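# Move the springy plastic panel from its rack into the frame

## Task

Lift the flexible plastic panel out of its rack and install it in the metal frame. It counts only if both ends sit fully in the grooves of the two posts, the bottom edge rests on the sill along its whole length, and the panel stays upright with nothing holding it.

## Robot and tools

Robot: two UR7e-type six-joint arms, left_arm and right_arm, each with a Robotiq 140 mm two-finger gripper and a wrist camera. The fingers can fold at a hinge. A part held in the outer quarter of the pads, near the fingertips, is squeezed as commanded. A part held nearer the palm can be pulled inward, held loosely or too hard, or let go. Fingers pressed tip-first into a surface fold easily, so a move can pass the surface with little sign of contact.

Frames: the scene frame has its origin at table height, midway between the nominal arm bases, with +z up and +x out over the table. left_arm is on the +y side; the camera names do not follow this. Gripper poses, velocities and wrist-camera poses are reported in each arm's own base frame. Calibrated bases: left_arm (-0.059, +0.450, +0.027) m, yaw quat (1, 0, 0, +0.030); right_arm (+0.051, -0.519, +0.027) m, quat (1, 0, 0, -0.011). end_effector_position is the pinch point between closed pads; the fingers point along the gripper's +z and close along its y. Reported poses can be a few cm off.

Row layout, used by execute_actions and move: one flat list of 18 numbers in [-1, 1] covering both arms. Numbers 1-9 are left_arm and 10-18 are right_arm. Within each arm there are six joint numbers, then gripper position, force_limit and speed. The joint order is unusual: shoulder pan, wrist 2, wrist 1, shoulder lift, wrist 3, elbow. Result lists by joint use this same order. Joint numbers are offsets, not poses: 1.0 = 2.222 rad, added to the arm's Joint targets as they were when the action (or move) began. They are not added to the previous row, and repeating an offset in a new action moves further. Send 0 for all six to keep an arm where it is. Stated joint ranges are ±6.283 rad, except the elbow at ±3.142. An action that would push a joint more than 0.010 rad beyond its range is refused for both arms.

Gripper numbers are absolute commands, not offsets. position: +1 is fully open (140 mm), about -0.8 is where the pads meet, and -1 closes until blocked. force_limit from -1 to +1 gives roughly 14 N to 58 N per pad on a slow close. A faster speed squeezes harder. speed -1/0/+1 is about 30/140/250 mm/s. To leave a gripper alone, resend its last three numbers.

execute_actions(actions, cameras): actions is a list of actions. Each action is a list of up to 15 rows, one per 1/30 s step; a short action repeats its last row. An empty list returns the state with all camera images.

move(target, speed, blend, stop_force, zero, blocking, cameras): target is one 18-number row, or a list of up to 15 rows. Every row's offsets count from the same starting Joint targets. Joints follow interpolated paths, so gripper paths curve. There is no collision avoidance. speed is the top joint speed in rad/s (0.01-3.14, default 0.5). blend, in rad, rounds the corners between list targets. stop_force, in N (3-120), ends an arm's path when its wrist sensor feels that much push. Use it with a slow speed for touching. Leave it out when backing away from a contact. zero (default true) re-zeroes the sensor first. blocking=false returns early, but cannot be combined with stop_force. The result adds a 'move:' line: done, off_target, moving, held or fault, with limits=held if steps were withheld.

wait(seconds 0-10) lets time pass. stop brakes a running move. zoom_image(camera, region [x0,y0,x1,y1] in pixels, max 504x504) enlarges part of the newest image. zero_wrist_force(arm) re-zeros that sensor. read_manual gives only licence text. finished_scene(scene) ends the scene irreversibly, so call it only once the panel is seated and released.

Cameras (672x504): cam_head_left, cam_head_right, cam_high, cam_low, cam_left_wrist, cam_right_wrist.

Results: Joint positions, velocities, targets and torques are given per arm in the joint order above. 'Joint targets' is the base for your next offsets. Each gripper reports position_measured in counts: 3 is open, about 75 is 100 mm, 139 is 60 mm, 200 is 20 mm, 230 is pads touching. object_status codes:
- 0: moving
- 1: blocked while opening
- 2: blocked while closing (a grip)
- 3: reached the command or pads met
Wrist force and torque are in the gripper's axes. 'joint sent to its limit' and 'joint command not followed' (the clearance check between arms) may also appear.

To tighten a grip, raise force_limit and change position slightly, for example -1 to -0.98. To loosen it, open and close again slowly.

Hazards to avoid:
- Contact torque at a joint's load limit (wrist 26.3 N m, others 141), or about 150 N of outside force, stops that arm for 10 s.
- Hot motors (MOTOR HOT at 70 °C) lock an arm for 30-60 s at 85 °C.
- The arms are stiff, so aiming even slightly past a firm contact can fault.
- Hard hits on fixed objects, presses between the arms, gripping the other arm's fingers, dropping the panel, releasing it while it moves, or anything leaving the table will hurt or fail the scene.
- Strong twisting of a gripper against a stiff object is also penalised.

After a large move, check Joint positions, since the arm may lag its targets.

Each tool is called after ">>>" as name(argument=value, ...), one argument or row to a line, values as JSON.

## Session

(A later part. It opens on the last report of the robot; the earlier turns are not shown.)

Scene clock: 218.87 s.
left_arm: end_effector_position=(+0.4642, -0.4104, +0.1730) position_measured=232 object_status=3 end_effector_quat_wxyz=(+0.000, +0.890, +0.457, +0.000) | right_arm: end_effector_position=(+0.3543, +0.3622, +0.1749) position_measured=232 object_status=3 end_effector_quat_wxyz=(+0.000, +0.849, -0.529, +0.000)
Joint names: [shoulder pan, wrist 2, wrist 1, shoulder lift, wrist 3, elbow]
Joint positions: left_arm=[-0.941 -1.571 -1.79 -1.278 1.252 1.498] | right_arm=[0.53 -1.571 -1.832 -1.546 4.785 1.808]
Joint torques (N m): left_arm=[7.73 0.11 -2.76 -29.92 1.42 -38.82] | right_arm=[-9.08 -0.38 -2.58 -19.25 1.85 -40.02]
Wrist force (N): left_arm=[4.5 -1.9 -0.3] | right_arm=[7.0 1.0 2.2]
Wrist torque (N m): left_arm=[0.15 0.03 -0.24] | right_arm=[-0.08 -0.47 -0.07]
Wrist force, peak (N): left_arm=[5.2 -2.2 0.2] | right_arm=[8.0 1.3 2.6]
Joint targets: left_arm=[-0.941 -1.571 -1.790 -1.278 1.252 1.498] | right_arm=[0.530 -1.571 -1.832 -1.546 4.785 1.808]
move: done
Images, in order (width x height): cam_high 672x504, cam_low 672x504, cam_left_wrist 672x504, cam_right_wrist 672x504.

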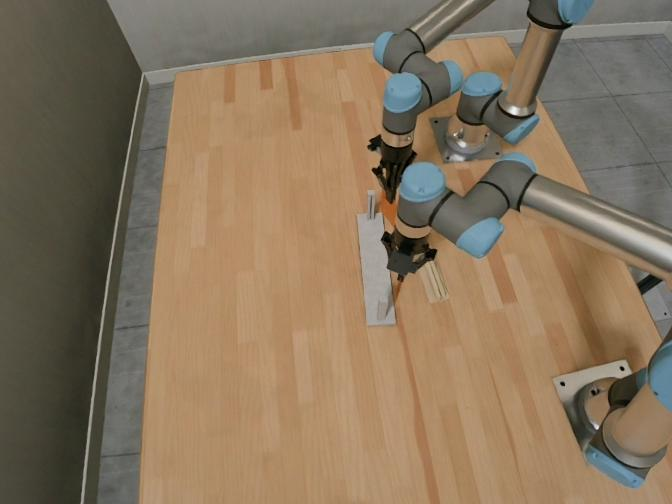

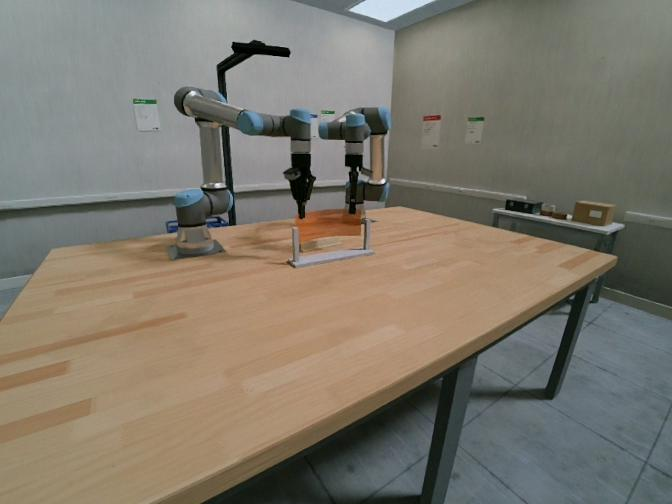

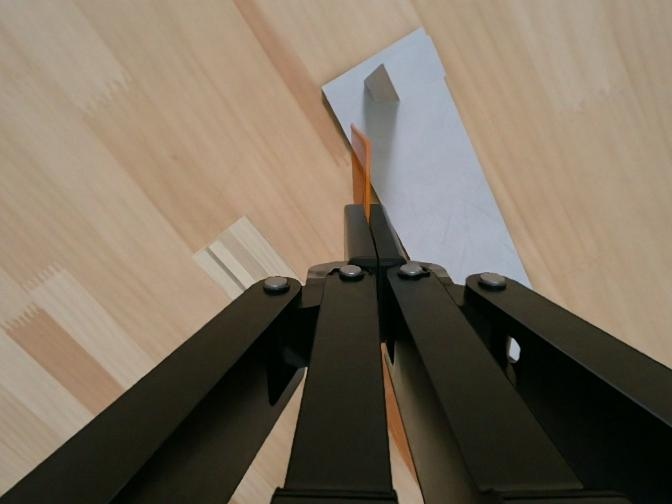

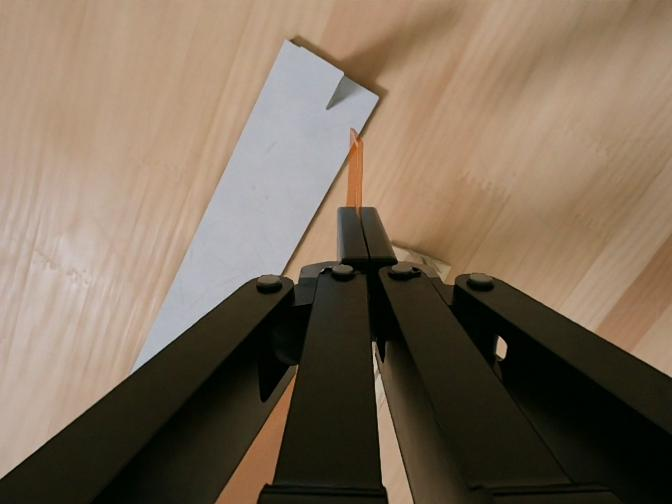

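>>> move(
  target=[
    [0.003543, 0, -0.022738, 0.011538, 0.004185, 0.011200, -1, 1, -1, -0.002439, 0, -0.026521, 0.010621, -0.001800, 0.015900, -1, 1, -1],
    [0.007028, 0, -0.045062, 0.024153, 0.008288, 0.020909, -1, 1, -1, -0.004842, 0, -0.053157, 0.022689, -0.003536, 0.030468, -1, 1, -1],
  ],
  speed=0.1,
  blend=[0.02, 0],
  stop_force=10,
  cameras=["cam_left_wrist", "cam_right_wrist", "cam_low"],
)

>>> zoom_image(
  camera="cam_left_wrist",
  region=[320, 20, 520, 200],
)

>>> zoom_image(
  camera="cam_right_wrist",
  region=[220, 20, 420, 200],
)

Scene clock: 248.90 s.
left_arm: end_effector_position=(+0.4773, -0.4120, +0.1280) position_measured=232 object_status=3 end_effector_quat_wxyz=(+0.000, +0.890, +0.456, +0.000) | right_arm: end_effector_position=(+0.3641, +0.3618, +0.1299) position_measured=232 object_status=3 end_effector_quat_wxyz=(+0.000, +0.848, -0.530, +0.000)
Joint names: [shoulder pan, wrist 2, wrist 1, shoulder lift, wrist 3, elbow]
Joint positions: left_arm=[-0.925 -1.571 -1.891 -1.225 1.27 1.544] | right_arm=[0.519 -1.571 -1.95 -1.496 4.778 1.875]
Joint torques (N m): left_arm=[7.99 0.51 -4.84 -32.37 1.36 -11.53] | right_arm=[-8.58 0.27 -5.86 -21.01 -2.27 -12.42]
Wrist force (N): left_arm=[3.7 -1.4 0.4] | right_arm=[7.1 0.9 2.6]
Wrist torque (N m): left_arm=[0.25 0.13 -0.22] | right_arm=[-0.07 -0.54 -0.04]
Wrist force, peak (N): left_arm=[4.8 -1.8 -0.5] | right_arm=[7.6 1.2 2.7]
Joint targets: left_arm=[-0.925 -1.571 -1.891 -1.225 1.270 1.544] | right_arm=[0.519 -1.571 -1.950 -1.496 4.778 1.876]
move: done
Images, in order (width x height): cam_low 672x504, cam_left_wrist 672x504, cam_right_wrist 672x504.

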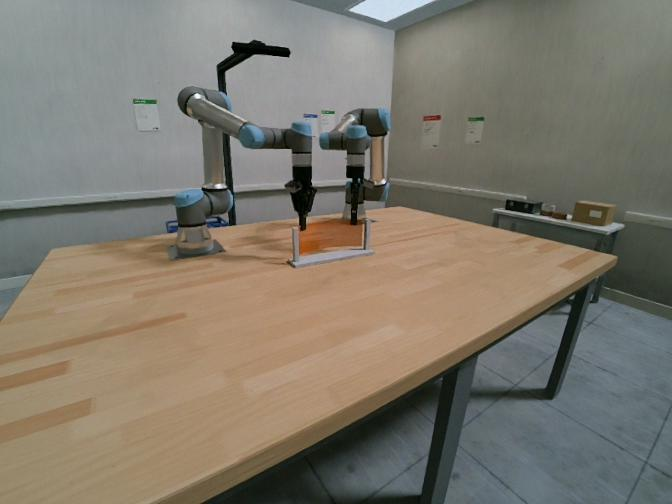

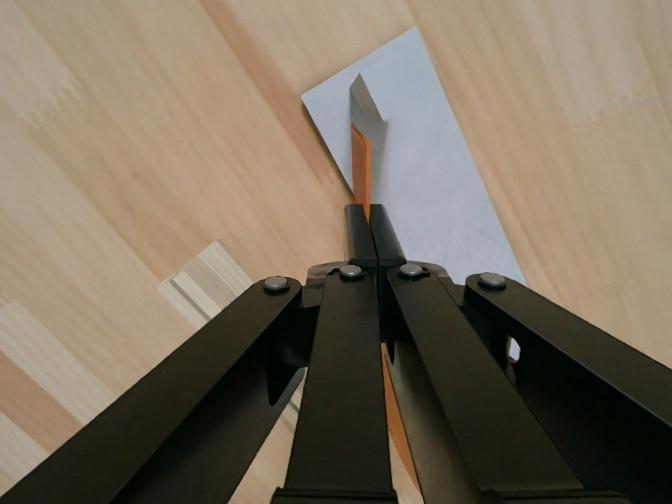

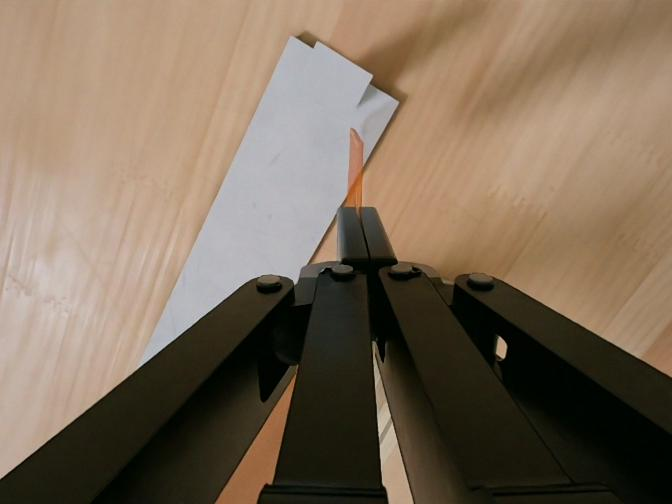

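Scaled by 2.520 from the camera's 672x504 image, which has a finer 960x720 frame.

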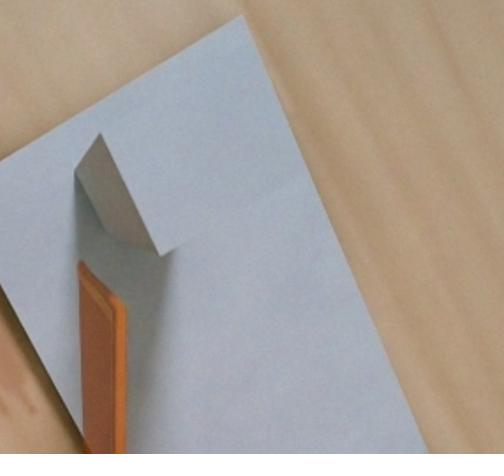

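Scaled by 2.520 from the camera's 672x504 image, which has a finer 960x720 frame.

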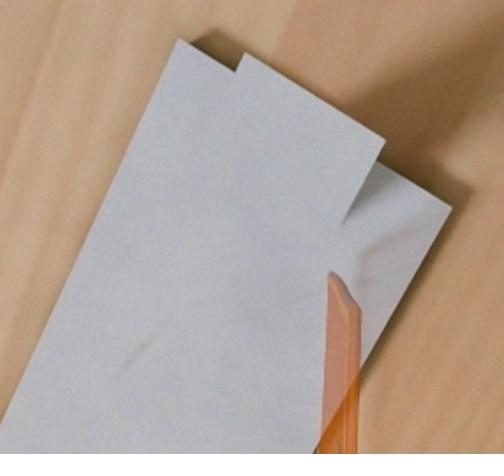

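>>> move(
  target=[0.009117, 0, 0.006222, 0.015370, 0.009117, -0.021592, -1, 1, -1, -0.008700, 0, 0.001396, 0.013403, -0.008700, -0.014798, -1, 1, -1],
  speed=0.05,
  stop_force=10,
  cameras=["cam_left_wrist", "cam_right_wrist"],
)

>>> zoom_image(
  camera="cam_left_wrist",
  region=[270, 20, 470, 220],
)

>>> zoom_image(
  camera="cam_right_wrist",
  region=[250, 20, 450, 220],
)

Scene clock: 272.73 s.
left_arm: end_effector_position=(+0.4950, -0.4143, +0.1280) position_measured=232 object_status=3 end_effector_quat_wxyz=(+0.000, +0.890, +0.456, +0.000) | right_arm: end_effector_position=(+0.3824, +0.3609, +0.1299) position_measured=232 object_status=3 end_effector_quat_wxyz=(+0.000, +0.848, -0.530, +0.000)
Joint names: [shoulder pan, wrist 2, wrist 1, shoulder lift, wrist 3, elbow]
Joint positions: left_arm=[-0.905 -1.571 -1.877 -1.191 1.291 1.496] | right_arm=[0.5 -1.571 -1.947 -1.466 4.758 1.843]
Joint torques (N m): left_arm=[7.56 0.65 -2.62 -33.4 1.45 -38.17] | right_arm=[-9.05 0.89 -2.49 -22.16 -2.19 -38.68]
Wrist force (N): left_arm=[3.9 -1.2 0.3] | right_arm=[7.0 0.7 2.5]
Wrist torque (N m): left_arm=[0.29 0.10 -0.22] | right_arm=[-0.13 -0.51 -0.04]
Wrist force, peak (N): left_arm=[4.4 -1.3 -0.4] | right_arm=[7.4 0.9 2.6]
Joint targets: left_arm=[-0.905 -1.571 -1.877 -1.191 1.291 1.496] | right_arm=[0.500 -1.571 -1.947 -1.466 4.758 1.843]
move: done
Images, in order (width x height): cam_left_wrist 672x504, cam_right_wrist 672x504.

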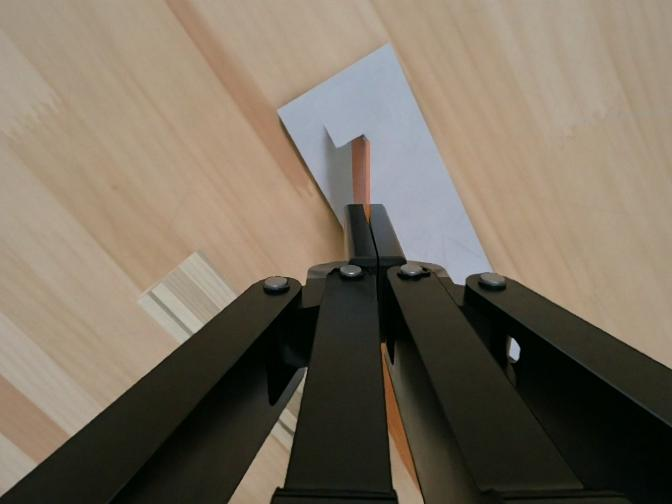

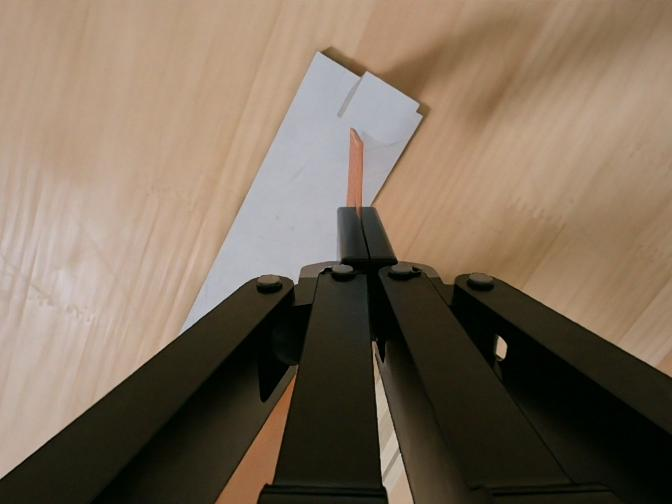

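Scaled by 2.520 from the camera's 672x504 image, which has a finer 960x720 frame.

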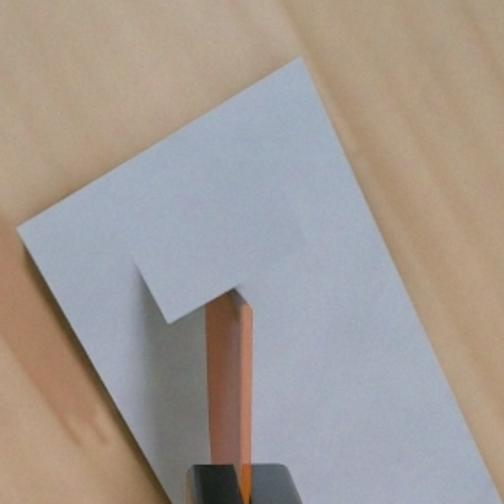

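Scaled by 2.520 from the camera's 672x504 image, which has a finer 960x720 frame.

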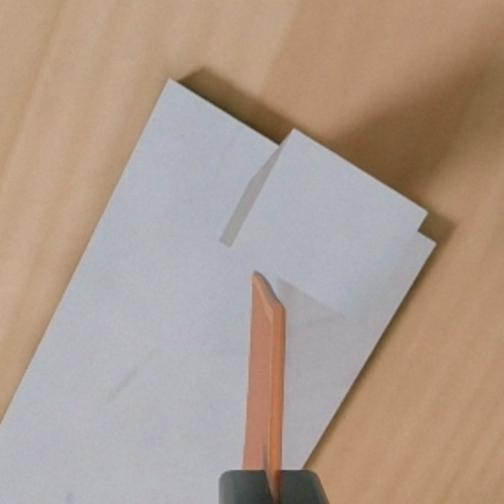

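>>> zoom_image(
  camera="cam_left_wrist",
  region=[320, 110, 400, 190],
)

>>> zoom_image(
  camera="cam_right_wrist",
  region=[330, 100, 410, 180],
)

Scaled by 6.300 from the camera's 672x504 image, which has a finer 960x720 frame.

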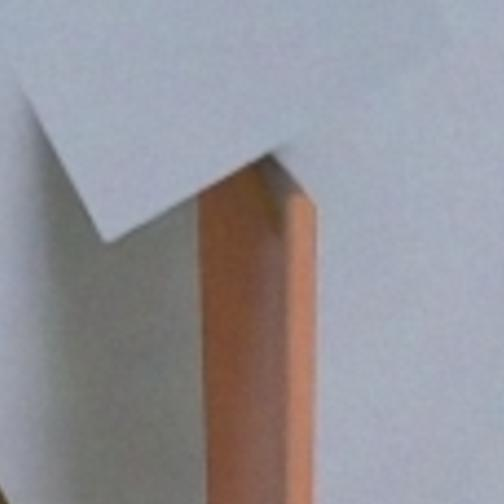

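Scaled by 6.300 from the camera's 672x504 image, which has a finer 960x720 frame.

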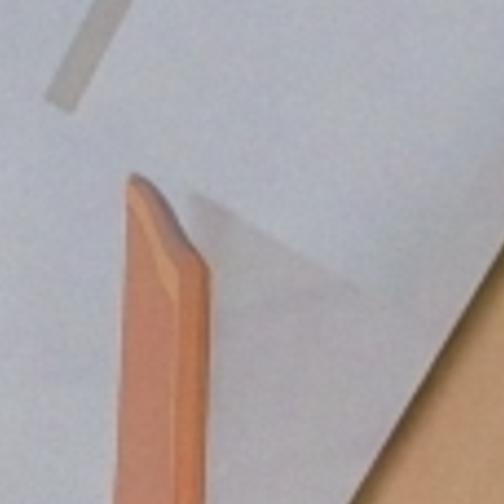

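>>> move(
  target=[0, 0, -0.009066, 0.002801, 0, 0.006266, -1, 1, -1, 0, 0, -0.010206, 0.003583, 0, 0.006623, -1, 1, -1],
  speed=0.03,
  stop_force=5,
)

>>> move(
  target=[0.002999, 0, 0.000674, 0.001557, -0.042006, -0.002230, -1, 1, -1, -0.003874, 0, 0.000164, 0.001234, 0.041130, -0.001398, -1, 1, -1],
  speed=0.1,
  stop_force=8,
  cameras=["cam_left_wrist", "cam_right_wrist"],
)

>>> zoom_image(
  camera="cam_left_wrist",
  region=[310, 90, 410, 190],
)

>>> zoom_image(
  camera="cam_right_wrist",
  region=[310, 90, 410, 190],
)

Scene clock: 305.60 s.
left_arm: end_effector_position=(+0.4950, -0.4143, +0.1195) position_measured=232 object_status=3 end_effector_quat_wxyz=(+0.000, +0.890, +0.456, +0.000) | right_arm: end_effector_position=(+0.3824, +0.3609, +0.1213) position_measured=232 object_status=3 end_effector_quat_wxyz=(+0.000, +0.848, -0.530, +0.000)
Joint names: [shoulder pan, wrist 2, wrist 1, shoulder lift, wrist 3, elbow]
Joint positions: left_arm=[-0.905 -1.571 -1.897 -1.184 1.291 1.51] | right_arm=[0.5 -1.571 -1.969 -1.458 4.758 1.857]
Joint torques (N m): left_arm=[5.86 0.45 -4.88 -33.87 1.47 -12.09] | right_arm=[-7.92 1.37 -5.74 -22.41 -2.15 -11.78]
Wrist force (N): left_arm=[4.1 -1.2 -0.2] | right_arm=[7.0 0.7 1.9]
Wrist torque (N m): left_arm=[0.27 0.08 -0.22] | right_arm=[-0.10 -0.54 -0.04]
Wrist force, peak (N): left_arm=[4.4 -1.6 -0.5] | right_arm=[7.2 0.9 2.7]
Joint targets: left_arm=[-0.905 -1.571 -1.897 -1.184 1.291 1.510] | right_arm=[0.500 -1.571 -1.969 -1.458 4.758 1.857]
move: done

Scene clock: 307.50 s.
left_arm: end_effector_position=(+0.4987, -0.4122, +0.1195) position_measured=232 object_status=3 end_effector_quat_wxyz=(+0.000, +0.866, +0.499, +0.000) | right_arm: end_effector_position=(+0.3866, +0.3582, +0.1213) position_measured=232 object_status=3 end_effector_quat_wxyz=(+0.000, +0.821, -0.571, +0.000)
Joint names: [shoulder pan, wrist 2, wrist 1, shoulder lift, wrist 3, elbow]
Joint positions: left_arm=[-0.898 -1.571 -1.895 -1.181 1.197 1.505] | right_arm=[0.491 -1.571 -1.969 -1.456 4.85 1.854]
Joint torques (N m): left_arm=[8.78 0.63 -2.06 -33.58 -1.21 -37.59] | right_arm=[-10.03 1.63 -2.11 -22.6 1.8 -38.61]
Wrist force (N): left_arm=[2.6 -0.2 -0.2] | right_arm=[5.7 -0.2 1.6]
Wrist torque (N m): left_arm=[0.23 0.09 -0.12] | right_arm=[-0.05 -0.56 -0.21]
Wrist force, peak (N): left_arm=[3.9 -1.3 0.3] | right_arm=[7.0 0.9 2.4]
Joint targets: left_arm=[-0.898 -1.571 -1.895 -1.181 1.197 1.505] | right_arm=[0.491 -1.571 -1.969 -1.456 4.850 1.854]
move: done
Images, in order (width x height): cam_left_wrist 672x504, cam_right_wrist 672x504.

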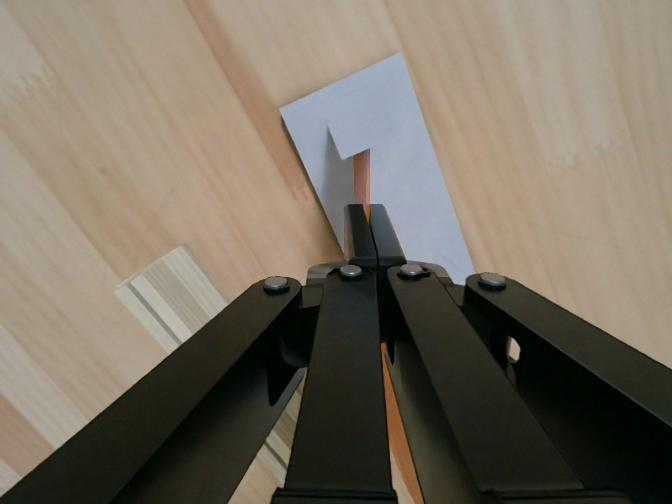

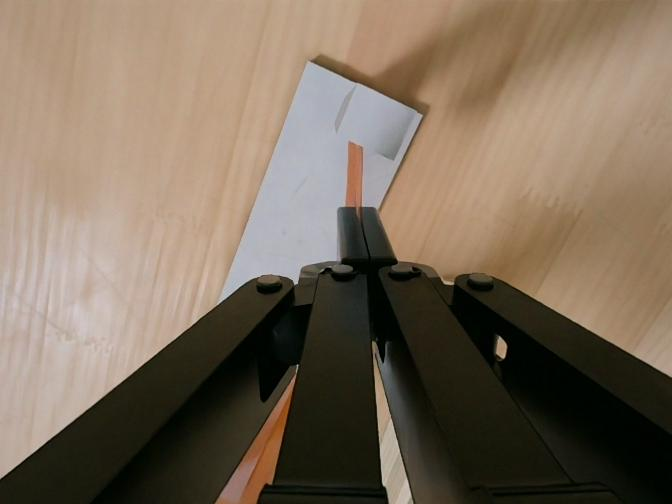

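Scaled by 5.040 from the camera's 672x504 image, which has a finer 960x720 frame.

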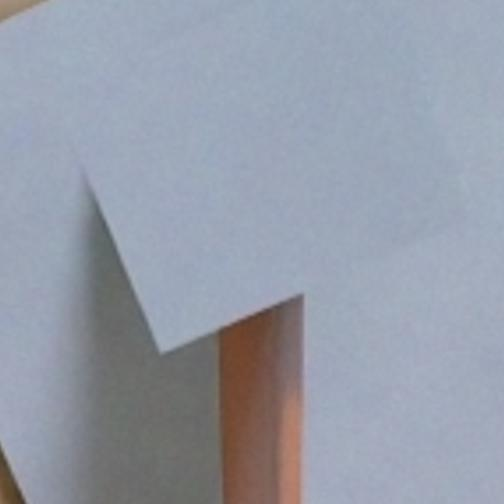

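Scaled by 5.040 from the camera's 672x504 image, which has a finer 960x720 frame.

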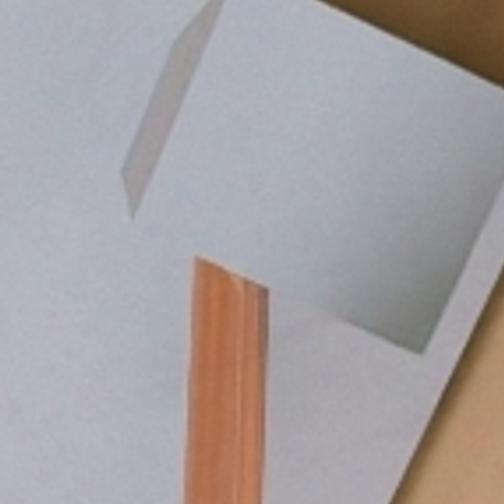

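>>> move(
  target=[
    [0.002936, 0, 0.001145, 0.002615, -0.042068, -0.003761, -1, 1, -1, -0.003263, 0, 0.000255, 0.001856, 0.041742, -0.002111, -1, 1, -1],
    [0.005462, 0, 0.002326, 0.005279, -0.084546, -0.007606, -1, 1, -1, -0.006000, 0, 0.000548, 0.003906, 0.084009, -0.004454, -1, 1, -1],
  ],
  speed=0.1,
  stop_force=8,
  cameras=["cam_left_wrist", "cam_right_wrist"],
)

>>> zoom_image(
  camera="cam_left_wrist",
  region=[310, 90, 410, 190],
)

>>> zoom_image(
  camera="cam_right_wrist",
  region=[310, 90, 410, 190],
)

Scene clock: 316.57 s.
left_arm: end_effector_position=(+0.5070, -0.4101, +0.1195) position_measured=232 object_status=3 end_effector_quat_wxyz=(+0.000, +0.812, +0.583, +0.000) | right_arm: end_effector_position=(+0.3948, +0.3548, +0.1213) position_measured=232 object_status=3 end_effector_quat_wxyz=(+0.000, +0.759, -0.651, +0.000)
Joint names: [shoulder pan, wrist 2, wrist 1, shoulder lift, wrist 3, elbow]
Joint positions: left_arm=[-0.886 -1.571 -1.89 -1.169 1.009 1.488] | right_arm=[0.478 -1.571 -1.968 -1.447 5.036 1.844]
Joint torques (N m): left_arm=[9.99 0.58 -1.83 -34.44 -1.21 -36.7] | right_arm=[-10.3 2.04 -1.75 -22.37 1.88 -37.96]
Wrist force (N): left_arm=[0.6 0.5 0.0] | right_arm=[4.3 -0.9 2.2]
Wrist torque (N m): left_arm=[0.18 0.09 -0.03] | right_arm=[0.03 -0.68 -0.27]
Wrist force, peak (N): left_arm=[2.8 -0.6 -0.2] | right_arm=[6.0 0.2 2.5]
Joint targets: left_arm=[-0.886 -1.571 -1.890 -1.169 1.009 1.488] | right_arm=[0.478 -1.571 -1.968 -1.447 5.036 1.844]
move: done
Images, in order (width x height): cam_left_wrist 672x504, cam_right_wrist 672x504.

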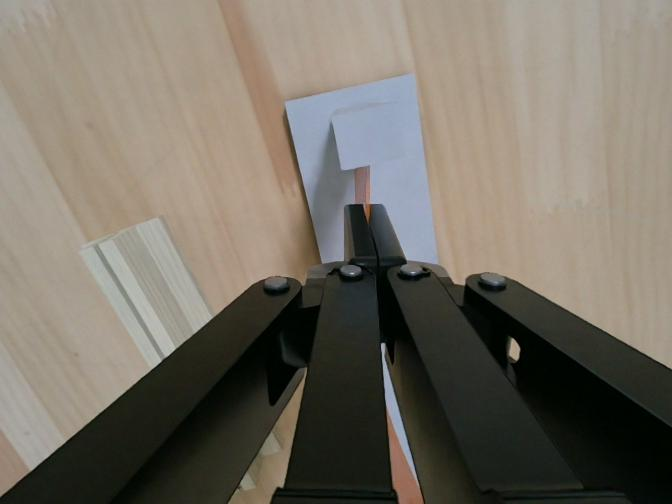

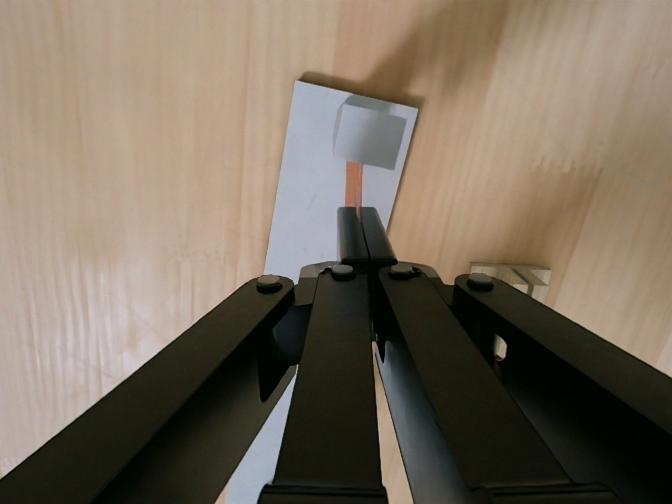

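Scaled by 5.040 from the camera's 672x504 image, which has a finer 960x720 frame.

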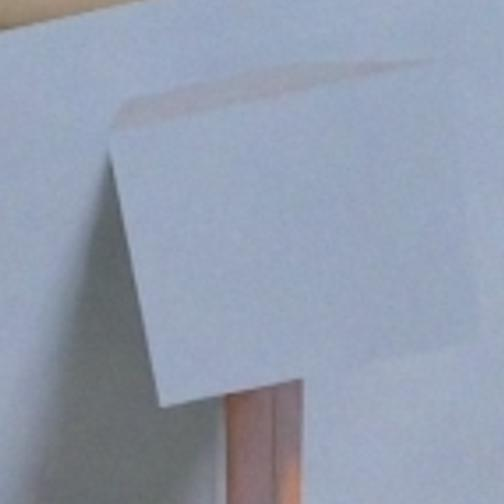

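Scaled by 5.040 from the camera's 672x504 image, which has a finer 960x720 frame.

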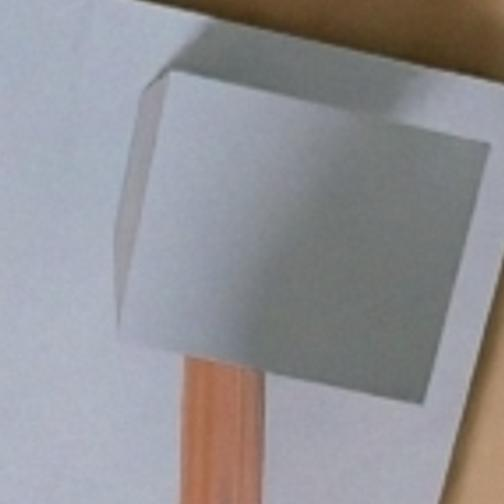

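>>> move(
  target=[
    [0.002146, 0, 0.001247, 0.002771, -0.042859, -0.004018, -1, 1, -1, -0.002239, 0, 0.000338, 0.002285, 0.042767, -0.002623, -1, 1, -1],
    [0.004004, 0, 0.002616, 0.005777, -0.086005, -0.008393, -1, 1, -1, -0.004074, 0, 0.000741, 0.004898, 0.085936, -0.005639, -1, 1, -1],
  ],
  speed=0.1,
  stop_force=8,
)

>>> move(
  target=[0, 0, -0.004222, 0.001312, 0, 0.002910, -1, 1, -1, 0, 0, -0.004708, 0.001691, 0, 0.003017, -1, 1, -1],
  speed=0.015,
  stop_force=4,
  cameras=["cam_left_wrist", "cam_right_wrist", "cam_low"],
)

>>> zoom_image(
  camera="cam_low",
  region=[280, 200, 390, 280],
)

>>> zoom_image(
  camera="cam_left_wrist",
  region=[310, 90, 410, 190],
)

>>> zoom_image(
  camera="cam_right_wrist",
  region=[310, 90, 410, 190],
)

Scene clock: 325.37 s.
left_arm: end_effector_position=(+0.5142, -0.4100, +0.1195) position_measured=232 object_status=3 end_effector_quat_wxyz=(+0.000, +0.750, +0.662, +0.000) | right_arm: end_effector_position=(+0.4023, +0.3534, +0.1213) position_measured=232 object_status=3 end_effector_quat_wxyz=(+0.000, +0.691, -0.723, +0.000)
Joint names: [shoulder pan, wrist 2, wrist 1, shoulder lift, wrist 3, elbow]
Joint positions: left_arm=[-0.877 -1.571 -1.884 -1.156 0.818 1.47] | right_arm=[0.469 -1.571 -1.966 -1.436 5.227 1.832]
Joint torques (N m): left_arm=[10.66 0.46 -1.48 -35.07 -1.42 -37.01] | right_arm=[-10.78 0.75 -1.47 -22.94 2.1 -37.15]
Wrist force (N): left_arm=[-0.9 0.6 -0.3] | right_arm=[3.1 -0.9 2.1]
Wrist torque (N m): left_arm=[0.15 0.06 0.07] | right_arm=[0.09 -0.82 -0.36]
Wrist force, peak (N): left_arm=[-1.3 0.9 -0.1] | right_arm=[4.5 -0.9 2.3]
Joint targets: left_arm=[-0.877 -1.571 -1.884 -1.156 0.818 1.470] | right_arm=[0.469 -1.571 -1.966 -1.436 5.227 1.832]
move: done

Scene clock: 327.27 s.
left_arm: end_effector_position=(+0.5143, -0.4100, +0.1173) position_measured=232 object_status=3 end_effector_quat_wxyz=(+0.000, +0.750, +0.662, +0.000) | right_arm: end_effector_position=(+0.4023, +0.3534, +0.1192) position_measured=232 object_status=3 end_effector_quat_wxyz=(+0.000, +0.691, -0.723, +0.000)
Joint names: [shoulder pan, wrist 2, wrist 1, shoulder lift, wrist 3, elbow]
Joint positions: left_arm=[-0.877 -1.571 -1.89 -1.155 0.818 1.473] | right_arm=[0.469 -1.571 -1.972 -1.434 5.227 1.835]
Joint torques (N m): left_arm=[9.51 0.55 -1.26 -56.79 -1.33 -34.83] | right_arm=[-9.94 0.59 -1.52 -33.56 1.91 -35.84]
Wrist force (N): left_arm=[0.3 0.4 -3.9] | right_arm=[4.0 -0.9 -1.9]
Wrist torque (N m): left_arm=[0.12 0.05 0.06] | right_arm=[0.08 -0.83 -0.36]
Wrist force, peak (N): left_arm=[0.5 0.7 -6.4] | right_arm=[4.3 -1.0 -4.1]
Joint targets: left_arm=[-0.877 -1.571 -1.890 -1.155 0.818 1.473] | right_arm=[0.469 -1.571 -1.972 -1.434 5.227 1.835]
move: contact (left_arm, right_arm)
Images, in order (width x height): cam_low 672x504, cam_left_wrist 672x504, cam_right_wrist 672x504.

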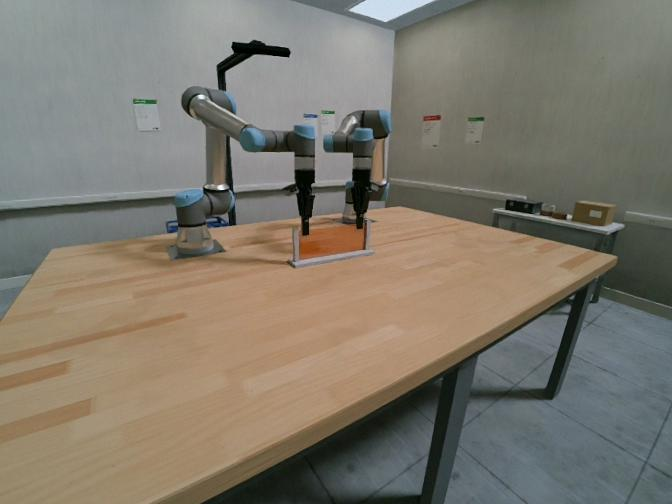

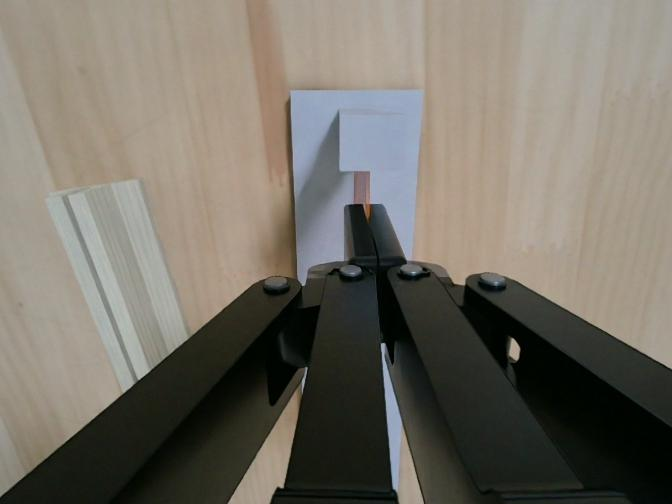

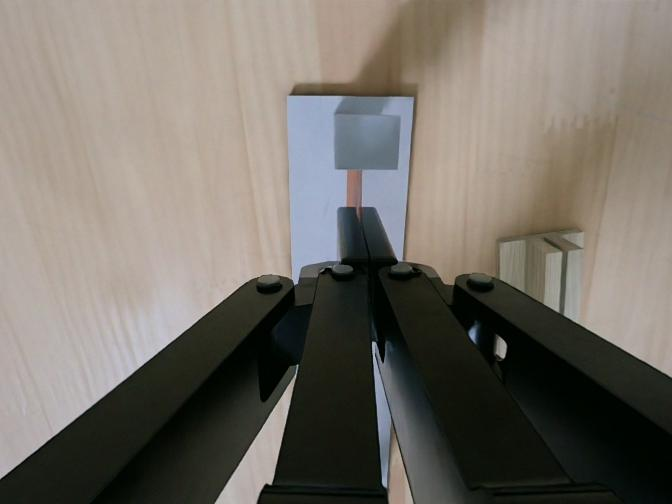

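Scaled by 4.582 from the camera's 672x504 image, which has a finer 960x720 frame.

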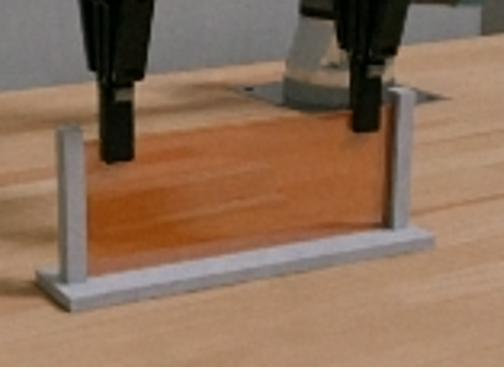

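Scaled by 5.040 from the camera's 672x504 image, which has a finer 960x720 frame.

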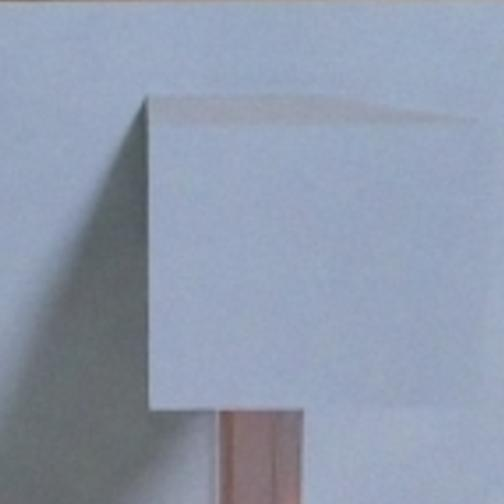

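Scaled by 5.040 from the camera's 672x504 image, which has a finer 960x720 frame.

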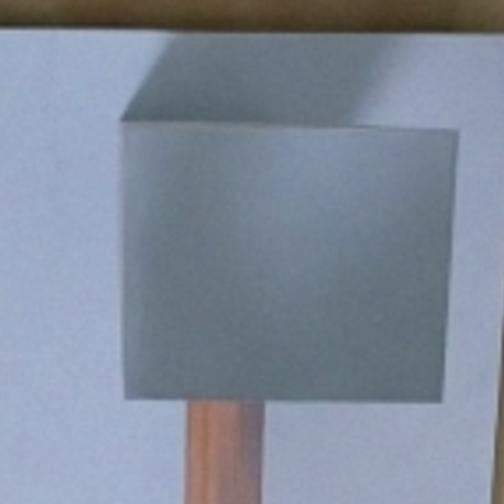

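>>> execute_actions(
  actions=[
    [[0,0,0,0,0,0,-0.35,1,-1,0,0,0,0,0,0,-0.35,1,-1]],
  ],
  cameras=["cam_left_wrist", "cam_right_wrist"],
)

Scene clock: 333.23 s.
left_arm: end_effector_position=(+0.5143, -0.4100, +0.1173) position_measured=173 object_status=0 end_effector_quat_wxyz=(+0.000, +0.750, +0.662, +0.000) | right_arm: end_effector_position=(+0.4023, +0.3534, +0.1192) position_measured=173 object_status=0 end_effector_quat_wxyz=(+0.000, +0.691, -0.723, +0.000)
Joint names: [shoulder pan, wrist 2, wrist 1, shoulder lift, wrist 3, elbow]
Joint positions: left_arm=[-0.877 -1.571 -1.89 -1.155 0.818 1.473] | right_arm=[0.469 -1.571 -1.972 -1.434 5.227 1.835]
Joint torques (N m): left_arm=[8.52 0.43 -2.35 -56.11 -1.3 -35.31] | right_arm=[-9.21 0.59 -2.59 -34.45 1.91 -35.73]
Wrist force (N): left_arm=[-0.5 0.5 -0.5] | right_arm=[3.7 -0.8 1.6]
Wrist torque (N m): left_arm=[0.11 0.06 0.06] | right_arm=[0.08 -0.82 -0.38]
Wrist force, peak (N): left_arm=[0.4 0.6 -4.4] | right_arm=[4.0 -0.8 -2.5]
Joint targets: left_arm=[-0.877 -1.571 -1.890 -1.155 0.818 1.473] | right_arm=[0.469 -1.571 -1.972 -1.434 5.227 1.835]
Step readings (joint positions of left_arm | right_arm):
0: [-0.877 -1.571 -1.890 -1.155 0.818 1.473] | [0.469 -1.571 -1.972 -1.434 5.227 1.835]
1: [-0.877 -1.571 -1.890 -1.155 0.818 1.473] | [0.469 -1.571 -1.972 -1.434 5.227 1.835]
2: [-0.877 -1.571 -1.890 -1.155 0.818 1.473] | [0.469 -1.571 -1.972 -1.434 5.227 1.835]
4: [-0.877 -1.571 -1.890 -1.155 0.818 1.473] | [0.469 -1.571 -1.972 -1.434 5.227 1.835]
8: [-0.877 -1.571 -1.890 -1.155 0.818 1.473] | [0.469 -1.571 -1.972 -1.434 5.227 1.835]
15: [-0.877 -1.571 -1.890 -1.155 0.818 1.473] | [0.469 -1.571 -1.972 -1.434 5.227 1.835]
Images, in order (width x height): cam_left_wrist 672x504, cam_right_wrist 672x504.

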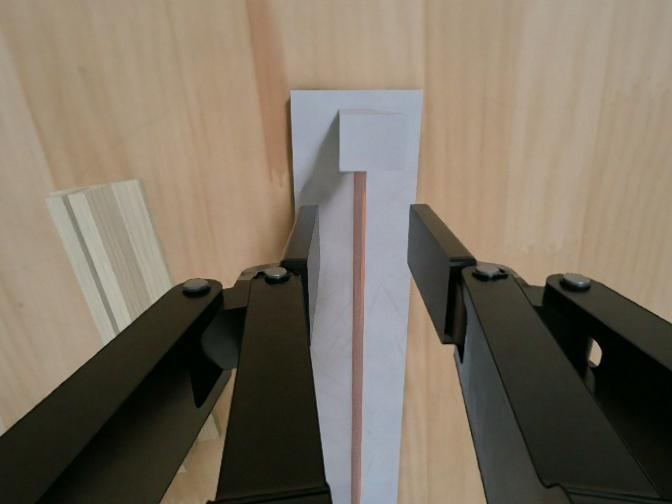

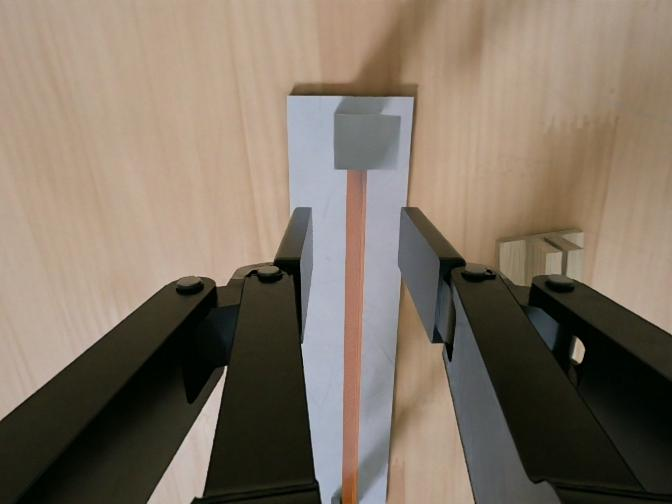

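>>> move(
  target=[0,0,0.064239,-0.015721,0,-0.048517,-0.35,1,-1,0,0,0.070010,-0.020660,0,-0.049351,-0.35,1,-1],
  speed=0.2,
  cameras=["cam_left_wrist", "cam_right_wrist", "cam_low", "cam_high"],
)

Scene clock: 337.93 s.
left_arm: end_effector_position=(+0.5143, -0.4100, +0.1772) position_measured=173 object_status=3 end_effector_quat_wxyz=(+0.000, +0.750, +0.662, +0.000) | right_arm: end_effector_position=(+0.4023, +0.3534, +0.1791) position_measured=173 object_status=3 end_effector_quat_wxyz=(+0.000, +0.691, -0.723, +0.000)
Joint names: [shoulder pan, wrist 2, wrist 1, shoulder lift, wrist 3, elbow]
Joint positions: left_arm=[-0.877 -1.571 -1.747 -1.19 0.818 1.366] | right_arm=[0.469 -1.571 -1.816 -1.48 5.227 1.726]
Joint torques (N m): left_arm=[9.33 0.44 -1.43 -58.55 -1.02 -36.21] | right_arm=[-9.58 0.58 -1.79 -34.81 1.91 -38.53]
Wrist force (N): left_arm=[-0.4 0.4 -0.6] | right_arm=[3.4 -0.7 1.5]
Wrist torque (N m): left_arm=[0.10 0.03 0.03] | right_arm=[0.09 -0.73 -0.38]
Wrist force, peak (N): left_arm=[-0.7 0.5 -1.1] | right_arm=[3.6 -0.7 2.4]
Joint targets: left_arm=[-0.877 -1.571 -1.747 -1.190 0.818 1.365] | right_arm=[0.469 -1.571 -1.816 -1.480 5.227 1.726]
move: done
Images, in order (width x height): cam_high 672x504, cam_low 672x504, cam_left_wrist 672x504, cam_right_wrist 672x504.

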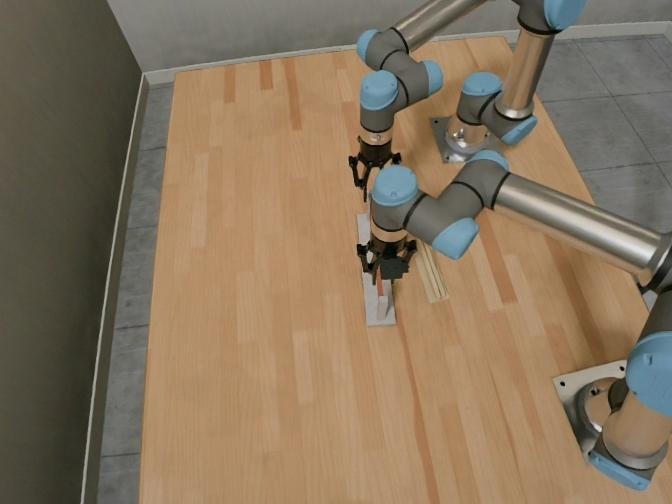

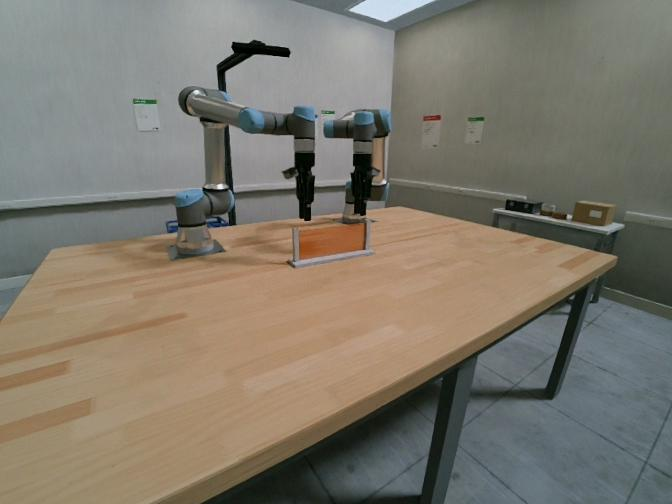

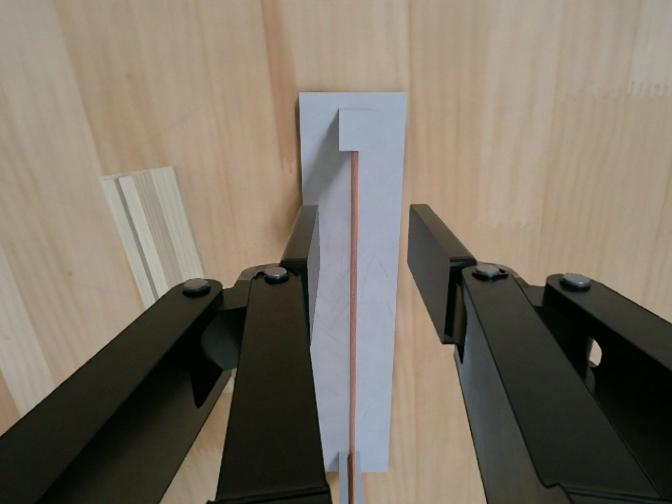

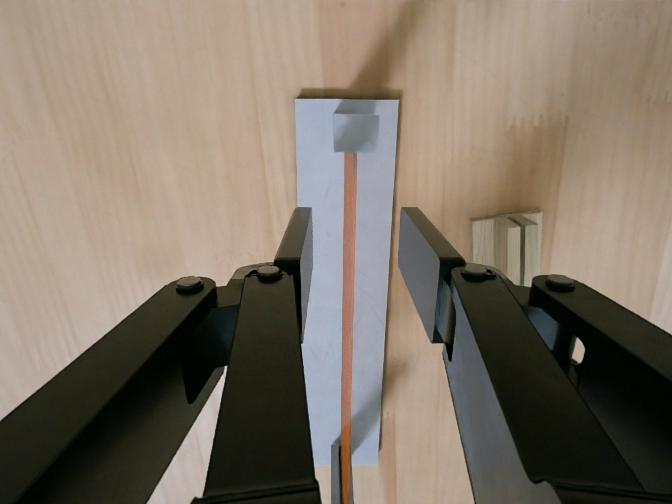

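>>> zoom_image(
  camera="cam_low",
  region=[280, 205, 390, 280],
)

>>> zoom_image(
  camera="cam_left_wrist",
  region=[280, 80, 430, 230],
)

>>> zoom_image(
  camera="cam_right_wrist",
  region=[280, 80, 430, 230],
)

Scaled by 4.582 from the camera's 672x504 image, which has a finer 960x720 frame.

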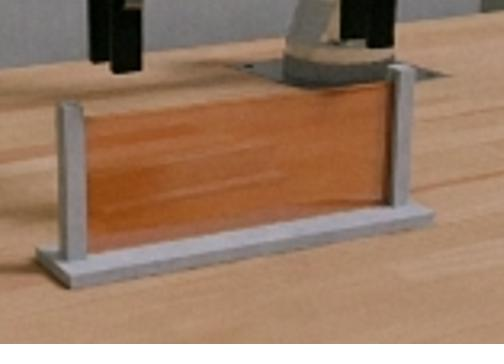

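Scaled by 3.360 from the camera's 672x504 image, which has a finer 960x720 frame.

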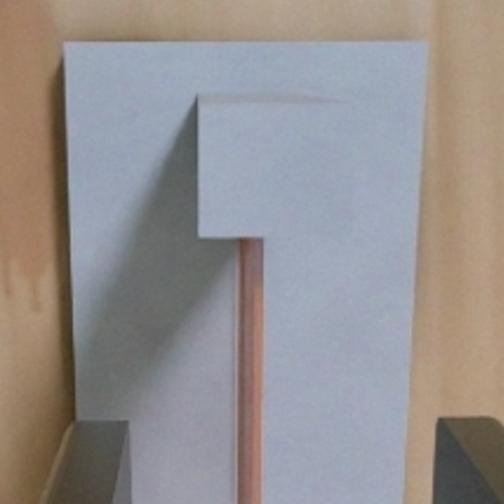

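Scaled by 3.360 from the camera's 672x504 image, which has a finer 960x720 frame.

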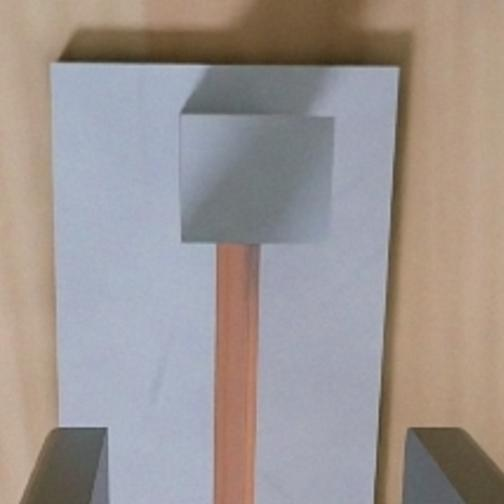

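>>> zoom_image(
  camera="cam_left_wrist",
  region=[325, 95, 400, 170],
)

>>> zoom_image(
  camera="cam_right_wrist",
  region=[320, 95, 395, 170],
)

>>> zoom_image(
  camera="cam_low",
  region=[285, 215, 325, 270],
)

>>> zoom_image(
  camera="cam_low",
  region=[345, 210, 385, 265],
)

Scaled by 6.720 from the camera's 672x504 image, which has a finer 960x720 frame.

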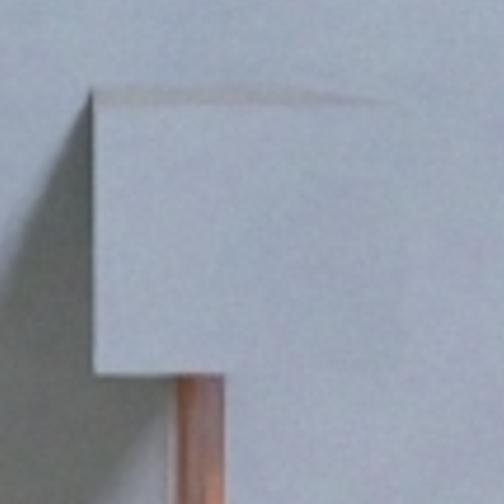

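Scaled by 6.720 from the camera's 672x504 image, which has a finer 960x720 frame.

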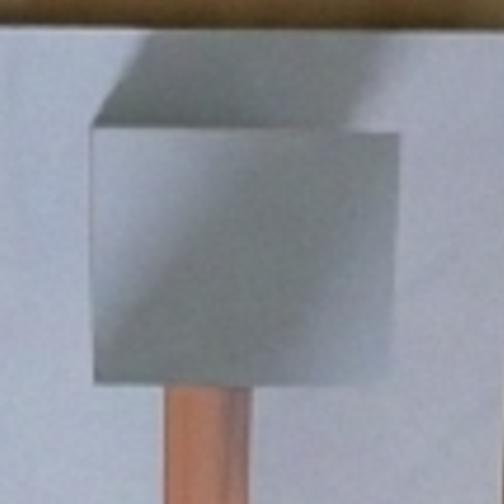

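Scaled by 9.164 from the camera's 672x504 image, which has a finer 960x720 frame.

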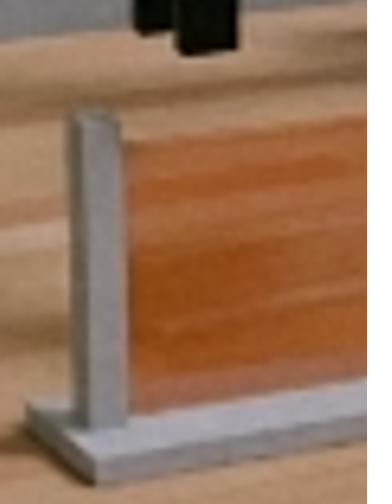

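Scaled by 9.164 from the camera's 672x504 image, which has a finer 960x720 frame.

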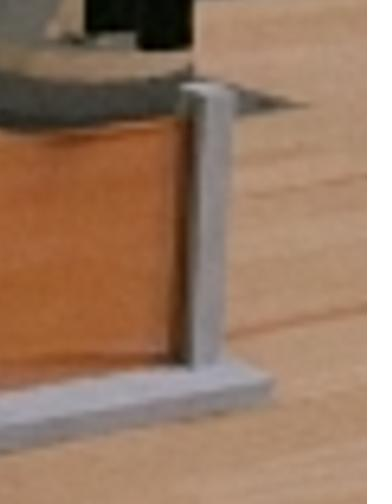

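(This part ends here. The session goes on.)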